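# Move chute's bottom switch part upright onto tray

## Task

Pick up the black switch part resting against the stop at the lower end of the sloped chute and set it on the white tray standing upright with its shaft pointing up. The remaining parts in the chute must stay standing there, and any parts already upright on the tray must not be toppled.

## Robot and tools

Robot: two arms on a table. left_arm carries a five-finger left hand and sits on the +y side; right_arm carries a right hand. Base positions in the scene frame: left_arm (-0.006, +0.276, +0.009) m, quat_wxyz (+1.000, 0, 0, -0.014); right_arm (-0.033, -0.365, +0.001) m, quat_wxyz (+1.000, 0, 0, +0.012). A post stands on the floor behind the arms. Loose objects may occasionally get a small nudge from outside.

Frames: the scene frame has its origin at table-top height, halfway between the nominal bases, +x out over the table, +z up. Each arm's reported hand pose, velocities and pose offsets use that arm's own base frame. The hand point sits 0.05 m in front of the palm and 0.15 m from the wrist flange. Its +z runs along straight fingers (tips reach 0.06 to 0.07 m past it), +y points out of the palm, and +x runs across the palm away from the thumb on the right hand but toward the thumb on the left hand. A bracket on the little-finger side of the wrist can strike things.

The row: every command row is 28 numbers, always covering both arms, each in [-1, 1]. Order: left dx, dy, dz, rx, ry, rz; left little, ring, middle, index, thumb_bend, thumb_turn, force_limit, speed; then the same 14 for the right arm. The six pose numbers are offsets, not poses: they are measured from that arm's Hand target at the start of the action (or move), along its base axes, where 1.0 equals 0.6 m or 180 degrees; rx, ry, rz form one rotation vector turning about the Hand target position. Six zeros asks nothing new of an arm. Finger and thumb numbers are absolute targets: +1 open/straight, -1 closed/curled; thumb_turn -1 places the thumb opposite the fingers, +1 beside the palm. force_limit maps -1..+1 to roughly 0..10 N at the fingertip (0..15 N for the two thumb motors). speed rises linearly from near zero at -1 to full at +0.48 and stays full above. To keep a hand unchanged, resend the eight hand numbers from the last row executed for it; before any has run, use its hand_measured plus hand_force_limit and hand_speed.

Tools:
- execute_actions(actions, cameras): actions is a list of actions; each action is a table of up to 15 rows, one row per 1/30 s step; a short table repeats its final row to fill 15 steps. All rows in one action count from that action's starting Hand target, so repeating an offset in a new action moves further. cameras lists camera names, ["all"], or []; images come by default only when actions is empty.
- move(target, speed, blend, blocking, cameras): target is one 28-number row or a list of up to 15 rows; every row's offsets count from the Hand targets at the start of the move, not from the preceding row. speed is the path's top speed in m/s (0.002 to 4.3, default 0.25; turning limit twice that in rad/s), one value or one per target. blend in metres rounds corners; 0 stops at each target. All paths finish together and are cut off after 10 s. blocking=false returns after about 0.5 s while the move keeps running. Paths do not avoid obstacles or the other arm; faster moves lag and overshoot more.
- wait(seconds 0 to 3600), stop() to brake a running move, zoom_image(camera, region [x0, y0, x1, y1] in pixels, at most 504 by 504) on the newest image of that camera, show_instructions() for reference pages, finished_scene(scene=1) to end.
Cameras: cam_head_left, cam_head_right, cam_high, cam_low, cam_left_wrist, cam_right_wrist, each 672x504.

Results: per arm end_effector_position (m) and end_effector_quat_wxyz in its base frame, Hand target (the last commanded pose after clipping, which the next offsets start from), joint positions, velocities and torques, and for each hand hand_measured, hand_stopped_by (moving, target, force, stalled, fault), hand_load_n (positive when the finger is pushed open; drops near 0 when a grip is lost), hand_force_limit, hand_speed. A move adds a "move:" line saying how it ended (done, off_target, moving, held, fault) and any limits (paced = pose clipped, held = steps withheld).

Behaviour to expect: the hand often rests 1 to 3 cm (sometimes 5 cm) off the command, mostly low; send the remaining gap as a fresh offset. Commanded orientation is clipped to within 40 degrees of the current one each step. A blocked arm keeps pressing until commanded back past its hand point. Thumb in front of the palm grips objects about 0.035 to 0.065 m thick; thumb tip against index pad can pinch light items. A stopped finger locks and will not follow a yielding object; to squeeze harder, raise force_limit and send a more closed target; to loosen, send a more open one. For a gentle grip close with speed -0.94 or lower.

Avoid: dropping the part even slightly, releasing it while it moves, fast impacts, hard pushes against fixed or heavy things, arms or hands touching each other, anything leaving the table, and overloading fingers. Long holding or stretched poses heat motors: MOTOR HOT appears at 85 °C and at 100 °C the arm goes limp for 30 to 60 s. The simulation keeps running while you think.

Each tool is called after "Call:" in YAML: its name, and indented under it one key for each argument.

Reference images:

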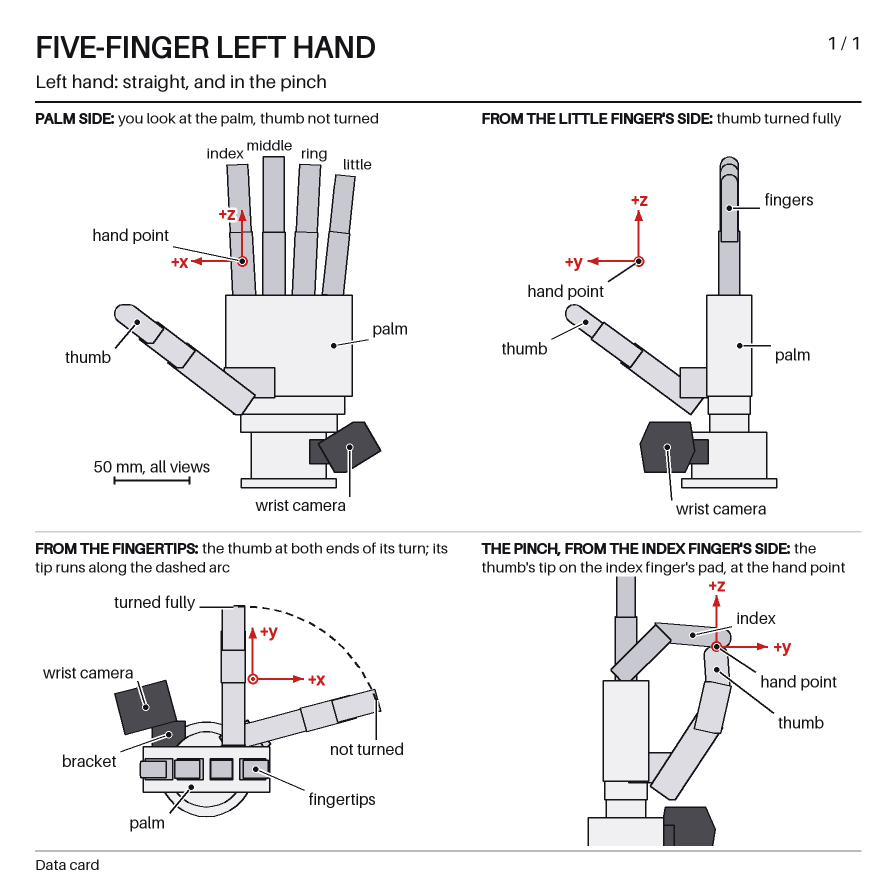

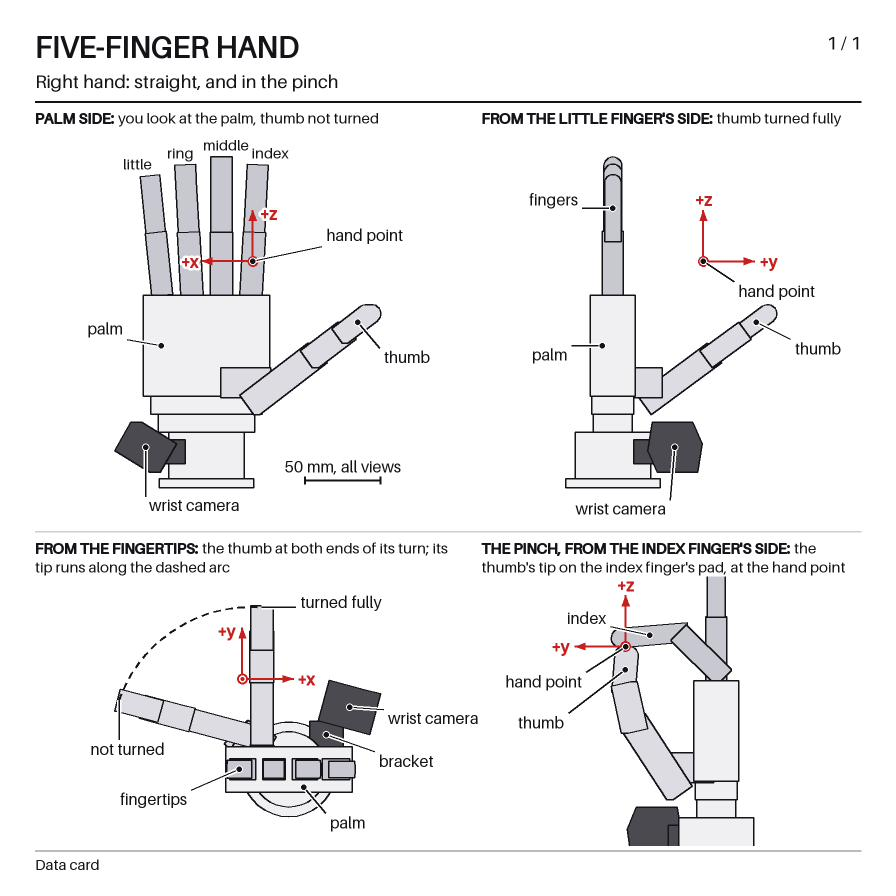

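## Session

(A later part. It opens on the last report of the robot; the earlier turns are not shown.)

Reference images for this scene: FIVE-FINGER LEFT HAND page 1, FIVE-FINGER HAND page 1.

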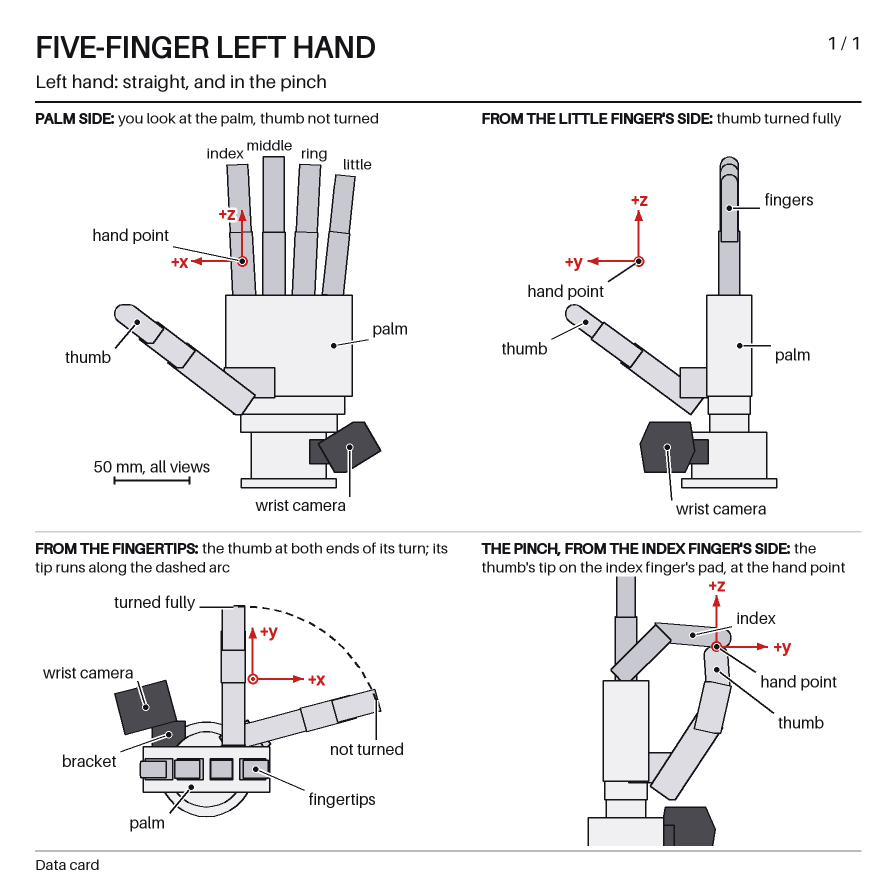

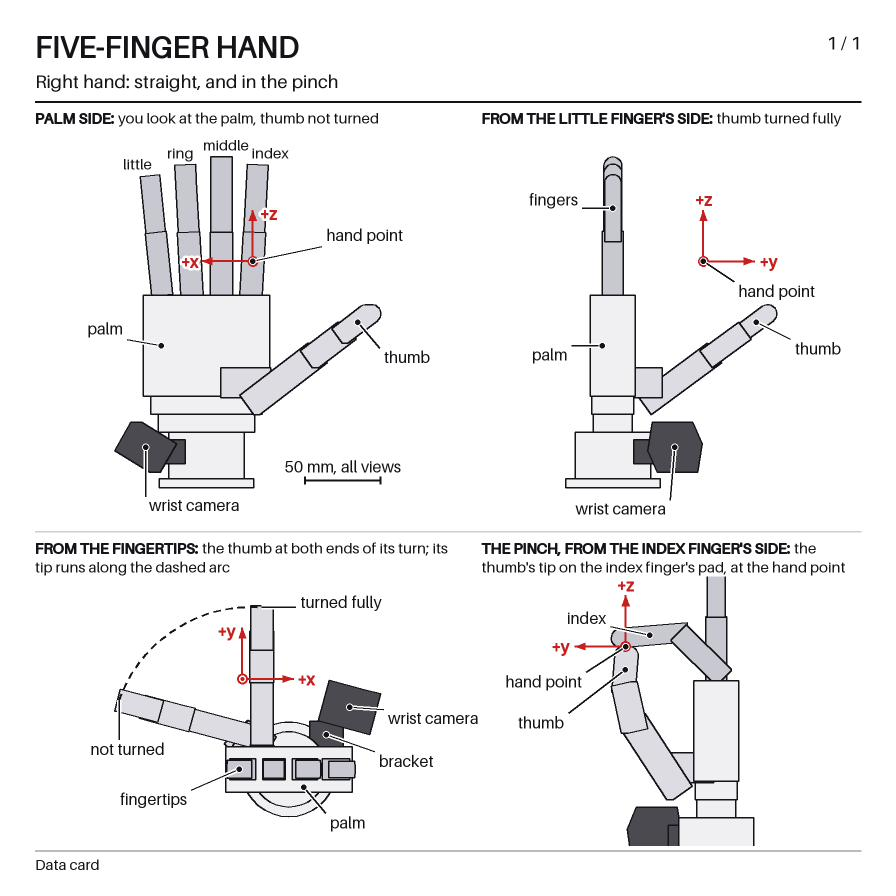

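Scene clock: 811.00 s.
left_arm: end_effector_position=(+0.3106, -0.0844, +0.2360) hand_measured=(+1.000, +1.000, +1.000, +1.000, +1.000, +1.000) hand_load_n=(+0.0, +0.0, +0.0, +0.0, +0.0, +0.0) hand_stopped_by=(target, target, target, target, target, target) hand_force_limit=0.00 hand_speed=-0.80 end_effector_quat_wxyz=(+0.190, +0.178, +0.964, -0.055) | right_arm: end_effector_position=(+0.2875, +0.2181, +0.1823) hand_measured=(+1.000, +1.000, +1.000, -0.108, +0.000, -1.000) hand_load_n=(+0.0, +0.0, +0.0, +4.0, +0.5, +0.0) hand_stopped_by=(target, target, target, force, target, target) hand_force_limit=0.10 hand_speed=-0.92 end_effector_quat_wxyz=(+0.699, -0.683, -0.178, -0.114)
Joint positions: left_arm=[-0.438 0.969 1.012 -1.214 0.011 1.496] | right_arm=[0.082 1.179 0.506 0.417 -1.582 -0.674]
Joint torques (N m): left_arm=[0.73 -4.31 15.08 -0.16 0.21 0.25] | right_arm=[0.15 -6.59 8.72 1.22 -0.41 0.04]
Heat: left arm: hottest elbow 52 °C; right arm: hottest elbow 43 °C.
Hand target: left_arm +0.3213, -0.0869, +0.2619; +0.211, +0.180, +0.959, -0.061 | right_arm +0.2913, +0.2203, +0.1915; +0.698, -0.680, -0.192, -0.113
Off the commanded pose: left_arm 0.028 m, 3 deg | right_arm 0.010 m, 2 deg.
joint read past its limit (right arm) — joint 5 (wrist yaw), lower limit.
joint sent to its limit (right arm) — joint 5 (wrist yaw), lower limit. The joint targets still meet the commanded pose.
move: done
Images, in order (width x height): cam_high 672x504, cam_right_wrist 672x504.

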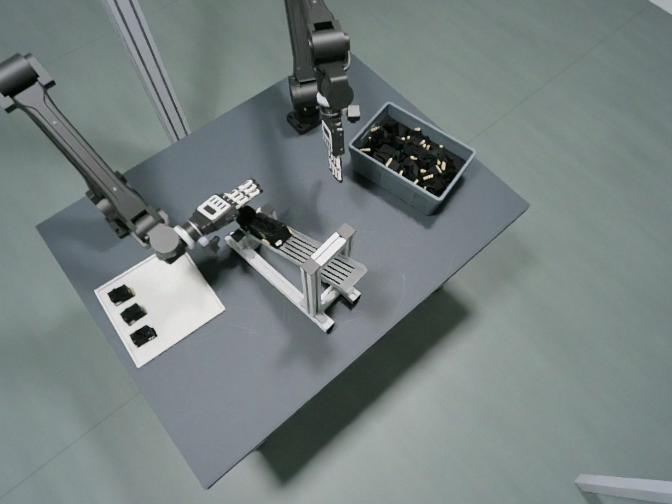

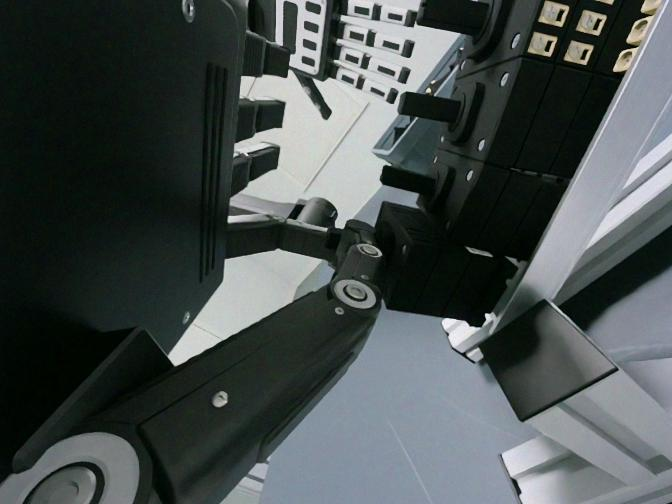

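Call:
move:
  target:
    - [0,0,0,0,0,0,1,1,1,1,1,1,0,-0.8,-0.06,-0.003,0.1,0,0,0,1,1,1,-0.5,0.0,-1,0.1,-0.92]
  speed: 0.06
  cameras: ["cam_right_wrist","cam_high","cam_head_left"]

Call:
zoom_image:
  camera: "cam_right_wrist"
  region: [290, 100, 590, 400]

Call:
zoom_image:
  camera: "cam_high"
  region: [180, 140, 310, 270]

Scene clock: 819.53 s.
left_arm: end_effector_position=(+0.3106, -0.0844, +0.2360) hand_measured=(+1.000, +1.000, +1.000, +1.000, +1.000, +1.000) hand_load_n=(+0.0, +0.0, +0.0, +0.0, +0.0, +0.0) hand_stopped_by=(target, target, target, target, target, target) hand_force_limit=0.00 hand_speed=-0.80 end_effector_quat_wxyz=(+0.190, +0.178, +0.964, -0.055) | right_arm: end_effector_position=(+0.2520, +0.2159, +0.2387) hand_measured=(+1.000, +1.000, +1.000, -0.108, +0.000, -1.000) hand_load_n=(+0.0, +0.0, -0.5, +3.0, +2.5, +0.0) hand_stopped_by=(target, target, target, force, target, target) hand_force_limit=0.10 hand_speed=-0.92 end_effector_quat_wxyz=(+0.699, -0.684, -0.179, -0.113)
Joint positions: left_arm=[-0.438 0.969 1.012 -1.214 0.011 1.496] | right_arm=[0.085 0.951 0.506 0.341 -1.583 -0.52]
Joint torques (N m): left_arm=[0.56 -4.6 15.08 -0.16 0.21 0.25] | right_arm=[0.62 -4.72 10.51 1.06 -0.17 0.07]
Heat: left arm: hottest elbow 52 °C; right arm: hottest elbow 42 °C.
Hand target: left_arm +0.3213, -0.0869, +0.2619; +0.211, +0.180, +0.959, -0.061 | right_arm +0.2553, +0.2185, +0.2515; +0.698, -0.680, -0.192, -0.113
Off the commanded pose: left_arm 0.028 m, 3 deg | right_arm 0.013 m, 2 deg.
joint read past its limit (right arm) — joint 5 (wrist yaw), lower limit.
joint sent to its limit (right arm) — joint 5 (wrist yaw), lower limit. The joint targets still meet the commanded pose.
move: off_target (right_arm)
Images, in order (width x height): cam_head_left 672x504, cam_high 672x504, cam_right_wrist 672x504.

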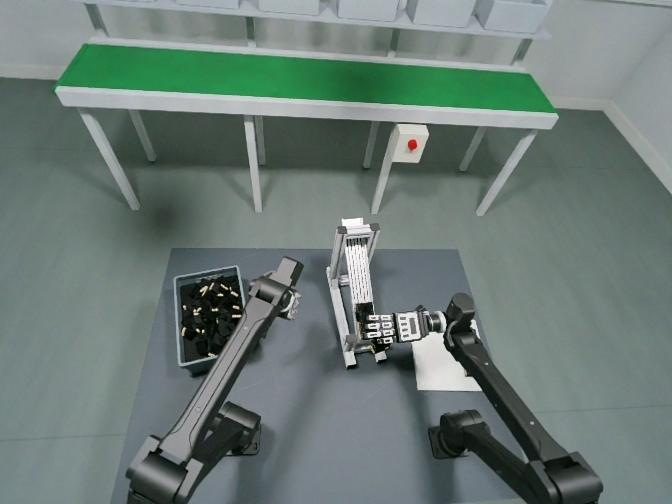

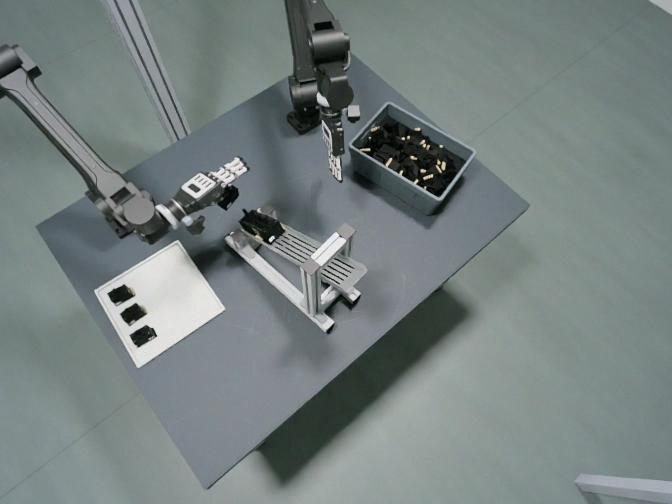

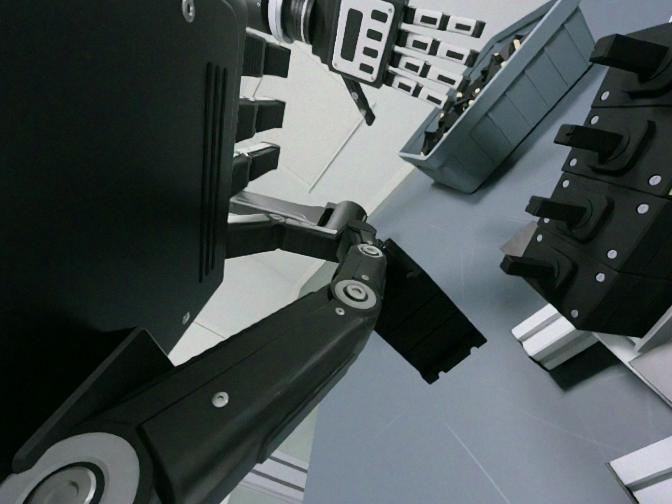

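Scaled by 1.680 from the camera's image (finer frame: 960x720).

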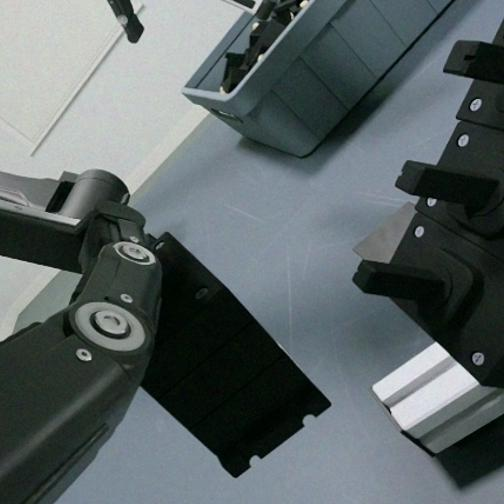

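Scaled by 3.877 from the camera's image (finer frame: 960x720).

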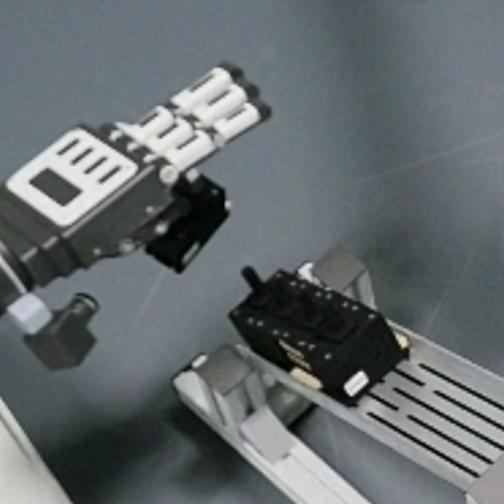

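Call:
move:
  target:
    - [0,0,0,0,0,0,1,1,1,1,1,1,0,-0.8,0.0,-0.133,0.033,-0.0083,-0.053,-0.084,1,1,1,-0.5,0.0,-1,0.1,-0.92]
    - [0,0,0,0,0,0,1,1,1,1,1,1,0,-0.8,0.1245,-0.2808,0.031,-0.0166,-0.1057,-0.1683,1,1,1,-0.5,0.0,-1,0.1,-0.92]
  speed: 0.1
  blend: 0.03
  cameras: ["all"]

Call:
zoom_image:
  camera: "cam_right_wrist"
  region: [290, 100, 590, 400]

Call:
zoom_image:
  camera: "cam_high"
  region: [80, 180, 280, 380]

Call:
zoom_image:
  camera: "cam_head_right"
  region: [380, 280, 540, 420]

Scene clock: 883.50 s.
left_arm: end_effector_position=(+0.3106, -0.0844, +0.2360) hand_measured=(+1.000, +1.000, +1.000, +1.000, +1.000, +1.000) hand_load_n=(+0.0, +0.0, +0.0, +0.0, +0.0, +0.0) hand_stopped_by=(target, target, target, target, target, target) hand_force_limit=0.00 hand_speed=-0.80 end_effector_quat_wxyz=(+0.190, +0.178, +0.964, -0.055) | right_arm: end_effector_position=(+0.3176, +0.0594, +0.2468) hand_measured=(+1.000, +1.000, +1.000, -0.108, +0.000, -1.000) hand_load_n=(+0.0, +0.0, -0.5, +3.0, +2.5, +0.0) hand_stopped_by=(target, target, target, force, target, target) hand_force_limit=0.10 hand_speed=-0.92 end_effector_quat_wxyz=(-0.594, +0.702, +0.088, +0.382)
Joint positions: left_arm=[-0.438 0.969 1.012 -1.214 0.011 1.496] | right_arm=[-0.459 0.841 0.44 0.454 -1.582 -0.643]
Joint torques (N m): left_arm=[0.56 -4.37 15.08 -0.16 0.21 0.25] | right_arm=[-0.85 -2.2 12.14 1.78 -0.06 -0.07]
Heat: left arm: hottest elbow 53 °C; right arm: hottest elbow 44 °C.
Hand target: left_arm +0.3213, -0.0869, +0.2619; +0.211, +0.180, +0.959, -0.061 | right_arm +0.3300, +0.0501, +0.2700; -0.586, +0.697, +0.123, +0.395
Off the commanded pose: left_arm 0.028 m, 3 deg | right_arm 0.028 m, 4 deg.
joint read past its limit (right arm) — joint 5 (wrist yaw), lower limit.
joint sent to its limit (right arm) — joint 5 (wrist yaw), lower limit. The joint targets still meet the commanded pose.
move: off_target (right_arm)

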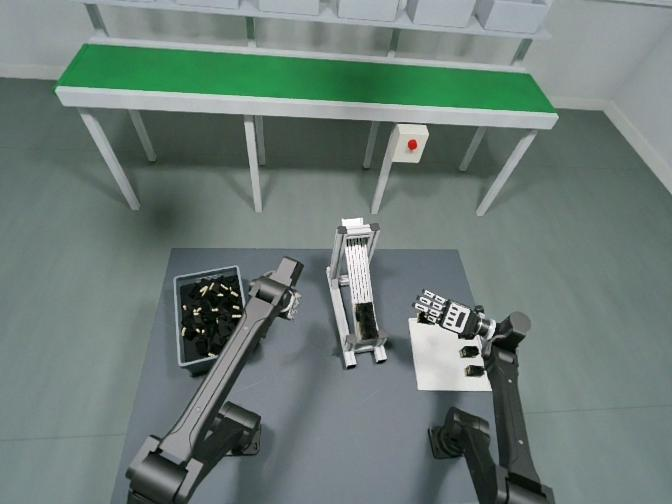

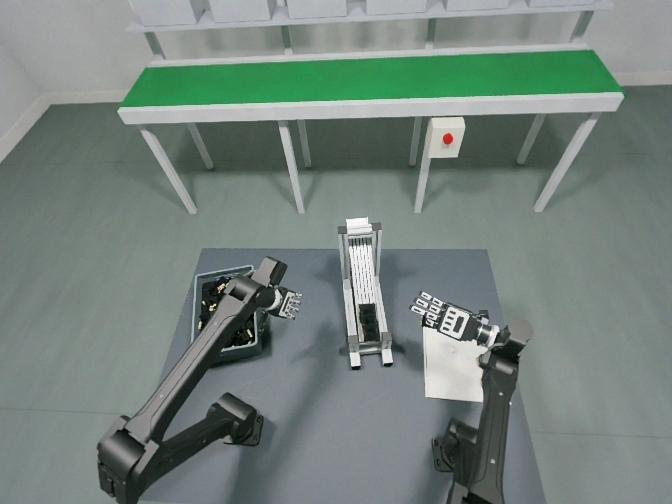

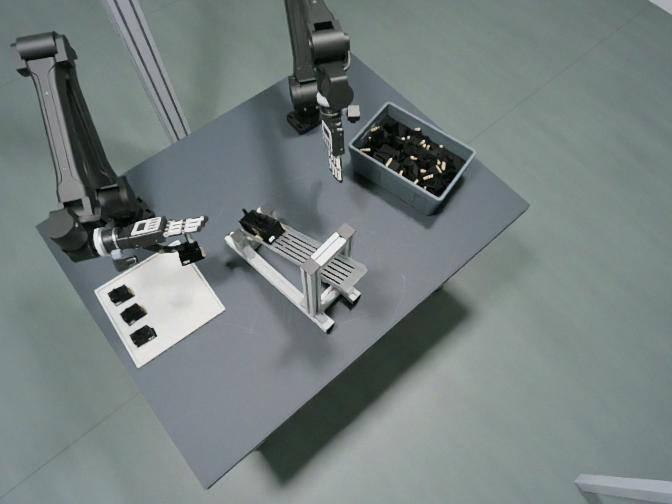

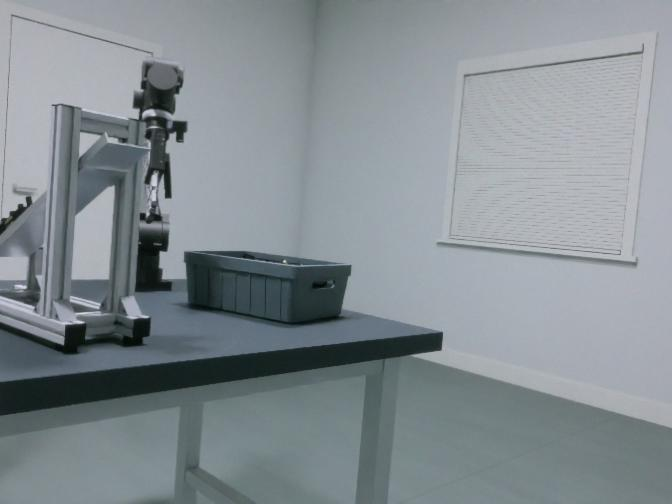

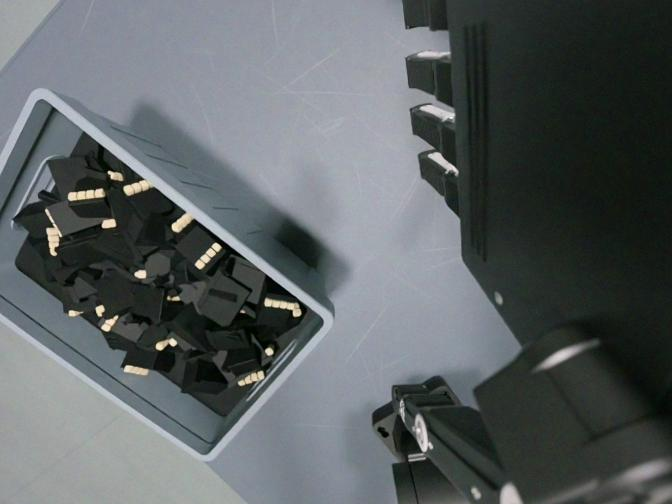

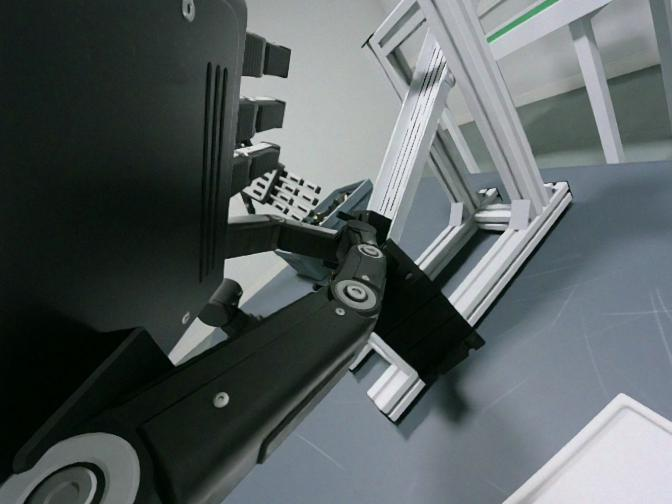

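Scaled by 1.680 from the camera's image (finer frame: 960x720).

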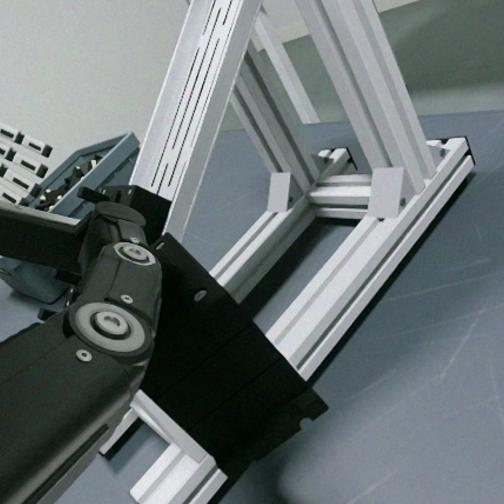

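Scaled by 2.520 from the camera's image (finer frame: 960x720).

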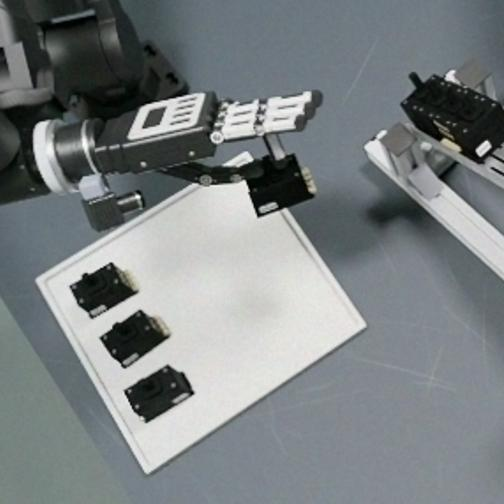

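Scaled by 3.150 from the camera's image (finer frame: 960x720).

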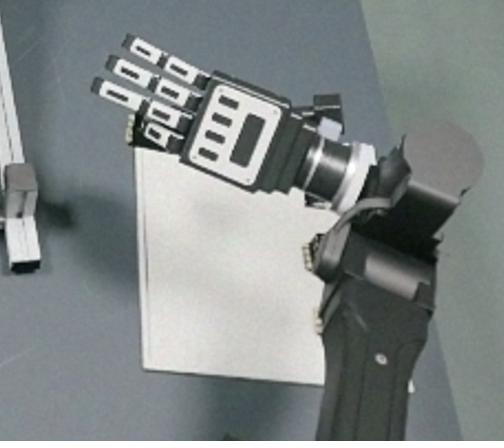

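Call:
zoom_image:
  camera: "cam_high"
  region: [160, 210, 220, 270]

Call:
zoom_image:
  camera: "cam_high"
  region: [100, 280, 160, 350]

Scaled by 8.400 from the camera's image (finer frame: 960x720).

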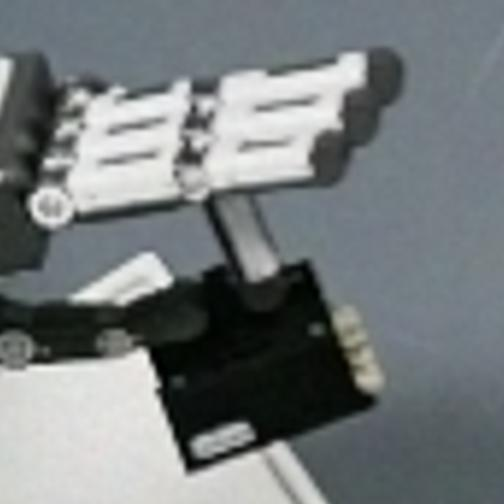

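Scaled by 7.200 from the camera's image (finer frame: 960x720).

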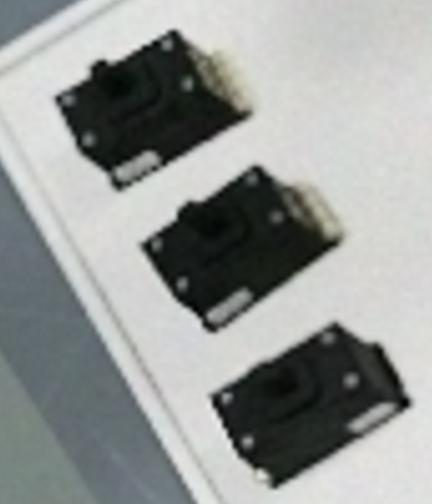

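Call:
zoom_image:
  camera: "cam_right_wrist"
  region: [350, 220, 510, 400]

Scaled by 2.800 from the camera's image (finer frame: 960x720).

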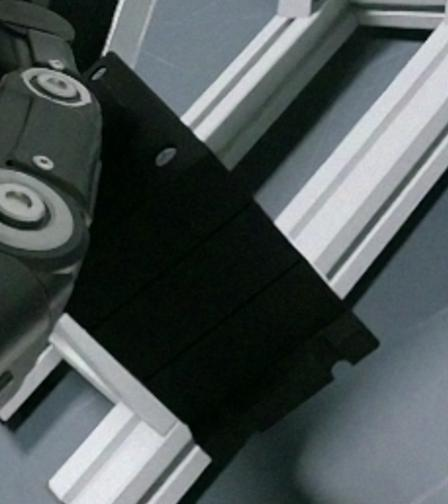

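Call:
move:
  target:
    - [0,0,0,0,0,0,1,1,1,1,1,1,0,-0.8,0.0,-0.05,-0.06,0.012,0.025,-0.05,1,1,1,-0.5,0.0,-1,0.1,-0.92]
    - [0,0,0,0,0,0,1,1,1,1,1,1,0,-0.8,0.0,-0.05,-0.195,0.012,0.025,-0.05,1,1,1,-0.5,0.0,-1,0.1,-0.92]
  speed: 0.08
  blend: 0.02
  cameras: ["all"]

Call:
zoom_image:
  camera: "cam_right_wrist"
  region: [340, 210, 560, 430]

Call:
zoom_image:
  camera: "cam_high"
  region: [90, 220, 230, 360]

Scene clock: 999.43 s.
left_arm: end_effector_position=(+0.3106, -0.0844, +0.2360) hand_measured=(+1.000, +1.000, +1.000, +1.000, +1.000, +1.000) hand_load_n=(+0.0, +0.0, +0.0, +0.0, +0.0, +0.0) hand_stopped_by=(target, target, target, target, target, target) hand_force_limit=0.00 hand_speed=-0.80 end_effector_quat_wxyz=(+0.190, +0.178, +0.964, -0.055) | right_arm: end_effector_position=(+0.3281, +0.0242, +0.1525) hand_measured=(+1.000, +1.000, +1.000, -0.108, +0.000, -1.000) hand_load_n=(+0.0, +0.0, +0.0, +3.5, +2.5, +0.0) hand_stopped_by=(target, target, target, force, target, target) hand_force_limit=0.10 hand_speed=-0.92 end_effector_quat_wxyz=(-0.576, +0.707, +0.035, +0.408)
Joint positions: left_arm=[-0.438 0.969 1.012 -1.214 0.011 1.496] | right_arm=[-0.555 1.066 0.32 0.527 -1.559 -0.884]
Joint torques (N m): left_arm=[0.62 -4.37 15.05 -0.2 0.22 0.25] | right_arm=[-0.73 -3.6 7.16 1.48 -0.32 -0.14]
Heat: left arm: hottest elbow 54 °C; right arm: hottest elbow 50 °C.
Hand target: left_arm +0.3213, -0.0869, +0.2619; +0.211, +0.180, +0.959, -0.061 | right_arm +0.3300, +0.0200, +0.1531; -0.570, +0.708, +0.037, +0.415
Off the commanded pose: left_arm 0.028 m, 3 deg | right_arm 0.005 m, 1 deg.
move: done

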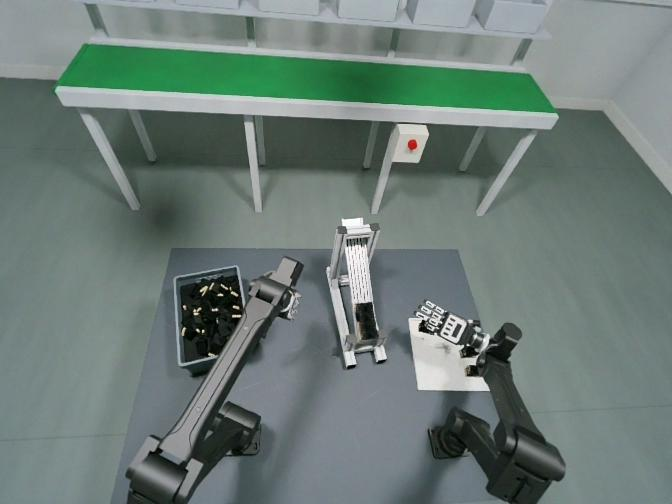

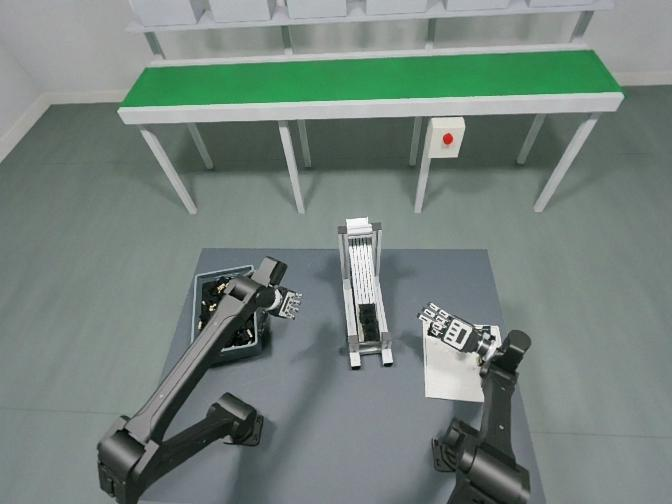

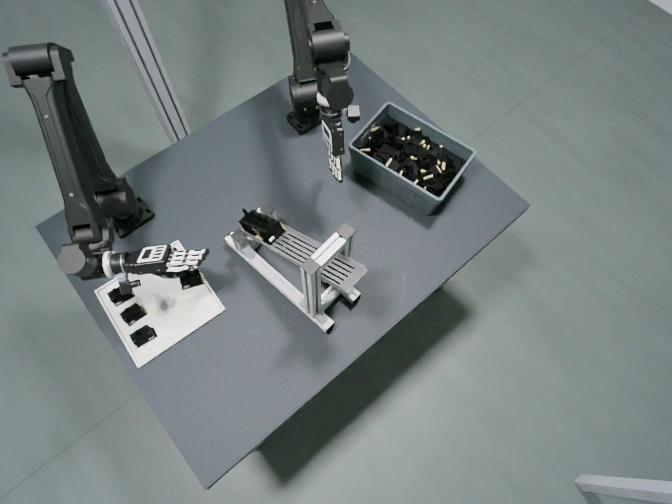

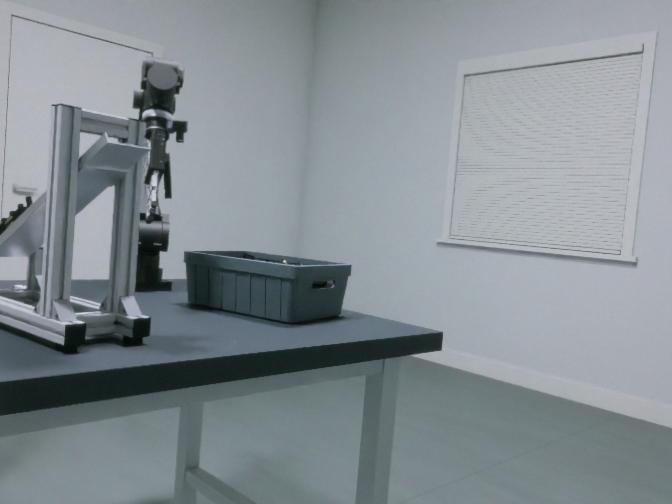

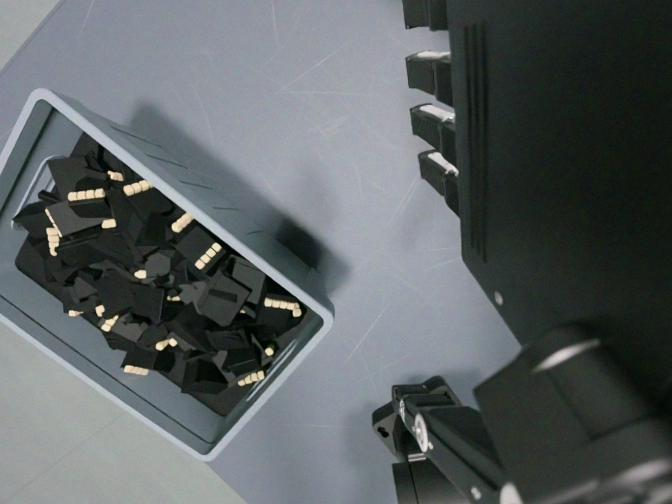

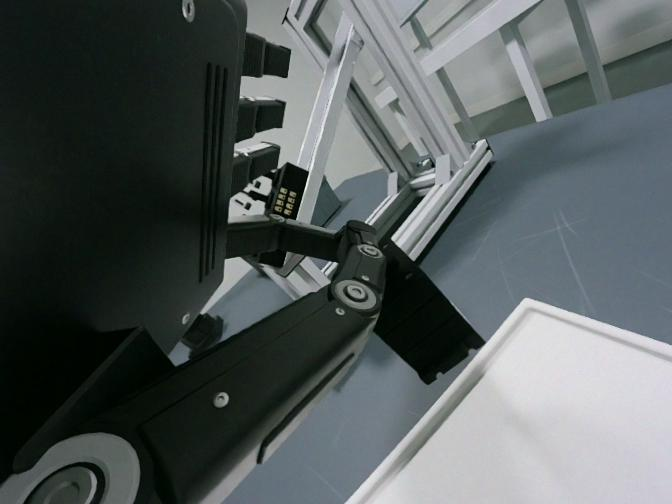

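Scaled by 2.291 from the camera's image (finer frame: 960x720).

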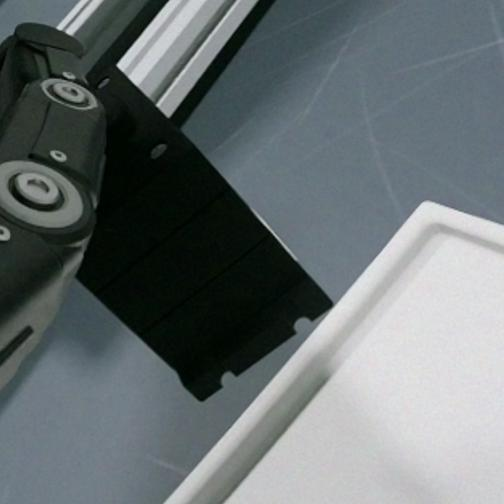

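Scaled by 3.600 from the camera's image (finer frame: 960x720).

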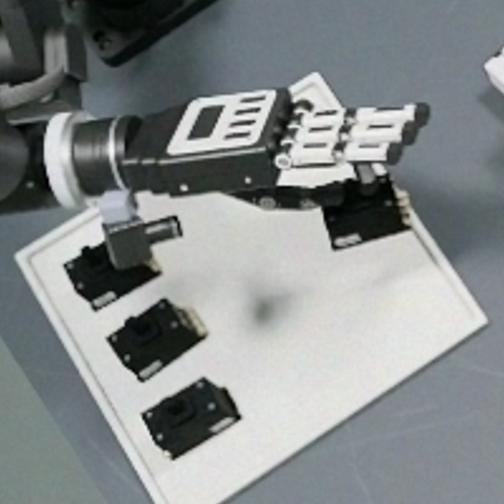

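Call:
zoom_image:
  camera: "cam_high"
  region: [170, 255, 220, 305]

Call:
zoom_image:
  camera: "cam_head_left"
  region: [400, 290, 500, 400]

Call:
zoom_image:
  camera: "cam_right_wrist"
  region: [370, 220, 490, 390]

Scaled by 10.080 from the camera's image (finer frame: 960x720).

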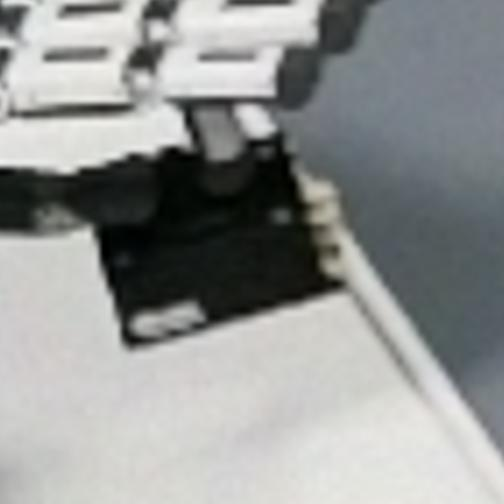

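Scaled by 4.582 from the camera's image (finer frame: 960x720).

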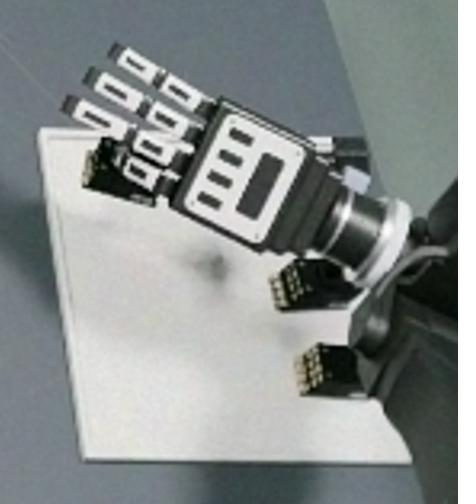

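Scaled by 2.965 from the camera's image (finer frame: 960x720).

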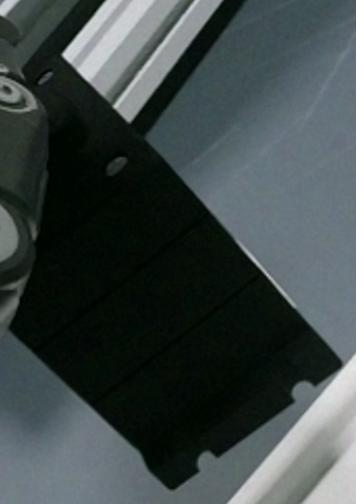

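Call:
move:
  target:
    - [0,0,0,0,0,0,1,1,1,1,1,1,0,-0.8,0.0,0.0,-0.067,0.012,0.0187,0,1,1,1,-0.5,0.0,-1,0.1,-0.92]
  speed: 0.06
  cameras: ["cam_right_wrist","cam_high","cam_head_left","cam_head_right"]

Call:
zoom_image:
  camera: "cam_right_wrist"
  region: [340, 210, 560, 430]

Call:
zoom_image:
  camera: "cam_high"
  region: [90, 230, 220, 360]

Call:
zoom_image:
  camera: "cam_head_right"
  region: [410, 290, 530, 410]

Scene clock: 1076.97 s.
left_arm: end_effector_position=(+0.3106, -0.0844, +0.2360) hand_measured=(+1.000, +1.000, +1.000, +1.000, +1.000, +1.000) hand_load_n=(+0.0, +0.0, +0.0, +0.0, +0.0, +0.0) hand_stopped_by=(target, target, target, target, target, target) hand_force_limit=0.00 hand_speed=-0.80 end_effector_quat_wxyz=(+0.190, +0.178, +0.964, -0.055) | right_arm: end_effector_position=(+0.3288, +0.0237, +0.1134) hand_measured=(+1.000, +1.000, +1.000, -0.108, +0.000, -1.000) hand_load_n=(+0.0, +0.0, +0.0, +3.5, +2.5, +0.0) hand_stopped_by=(target, target, target, force, target, target) hand_force_limit=0.10 hand_speed=-0.92 end_effector_quat_wxyz=(-0.589, +0.709, +0.011, +0.388)
Joint positions: left_arm=[-0.438 0.969 1.012 -1.214 0.011 1.496] | right_arm=[-0.555 1.208 0.305 0.527 -1.558 -0.974]
Joint torques (N m): left_arm=[0.56 -4.48 15.08 -0.21 0.21 0.25] | right_arm=[-0.26 -4.19 6.02 1.55 -0.46 -0.1]
Heat: left arm: hottest elbow 55 °C; right arm: hottest elbow 43 °C.
Hand target: left_arm +0.3213, -0.0869, +0.2619; +0.211, +0.180, +0.959, -0.061 | right_arm +0.3299, +0.0200, +0.1128; -0.585, +0.709, +0.012, +0.394
Off the commanded pose: left_arm 0.028 m, 3 deg | right_arm 0.004 m, 1 deg.
move: done
Images, in order (width x height): cam_head_left 672x504, cam_head_right 672x504, cam_high 672x504, cam_right_wrist 672x504.

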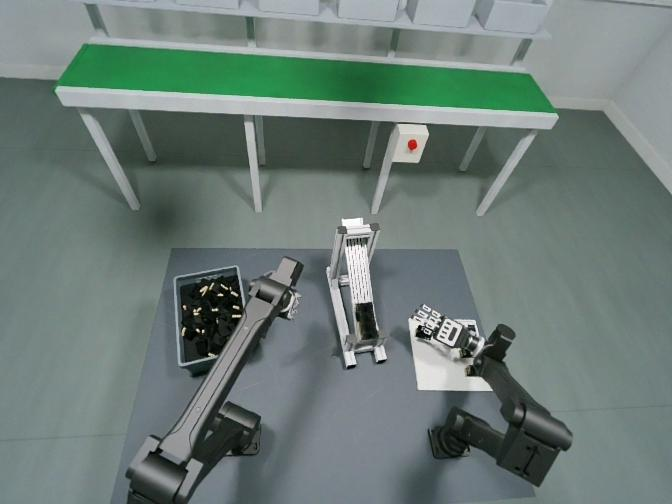

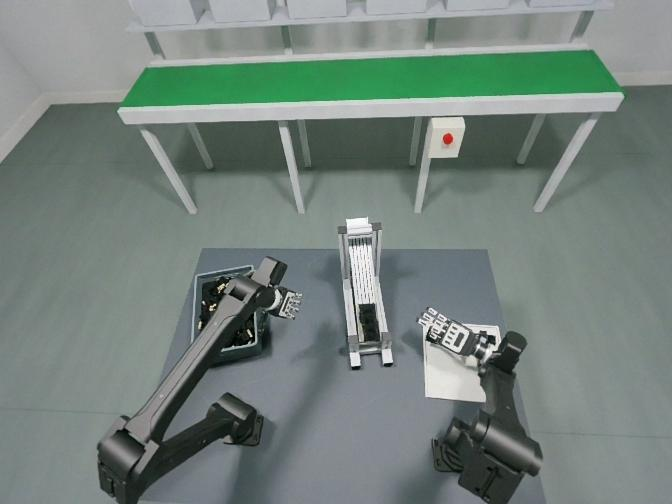

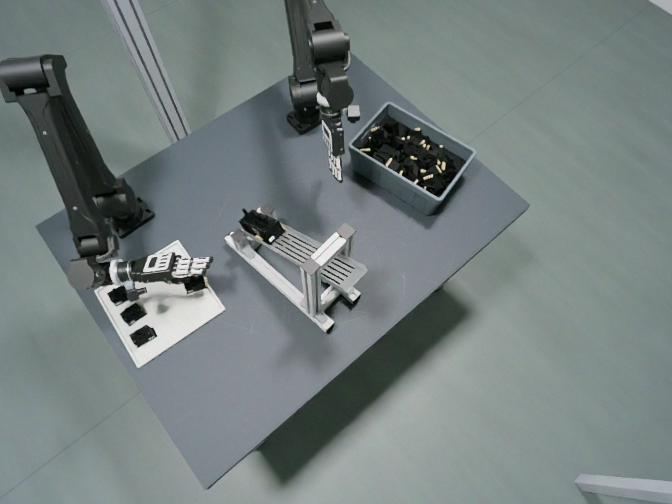

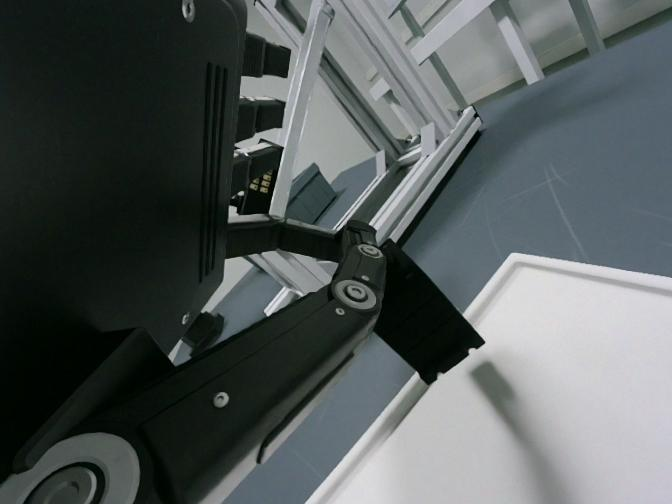

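Scaled by 2.291 from the camera's image (finer frame: 960x720).

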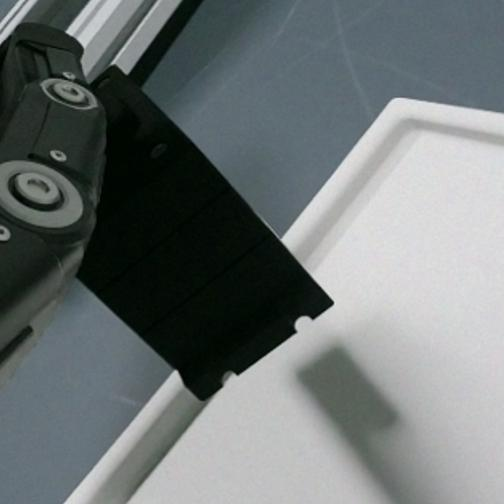

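Scaled by 3.877 from the camera's image (finer frame: 960x720).

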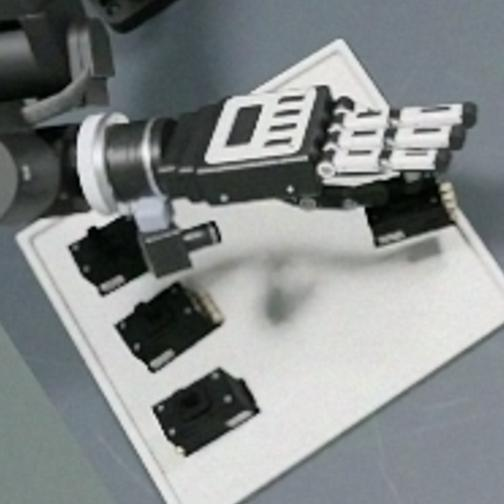

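Scaled by 4.200 from the camera's image (finer frame: 960x720).

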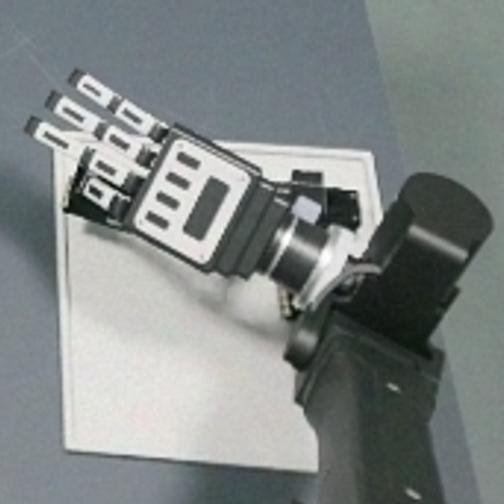

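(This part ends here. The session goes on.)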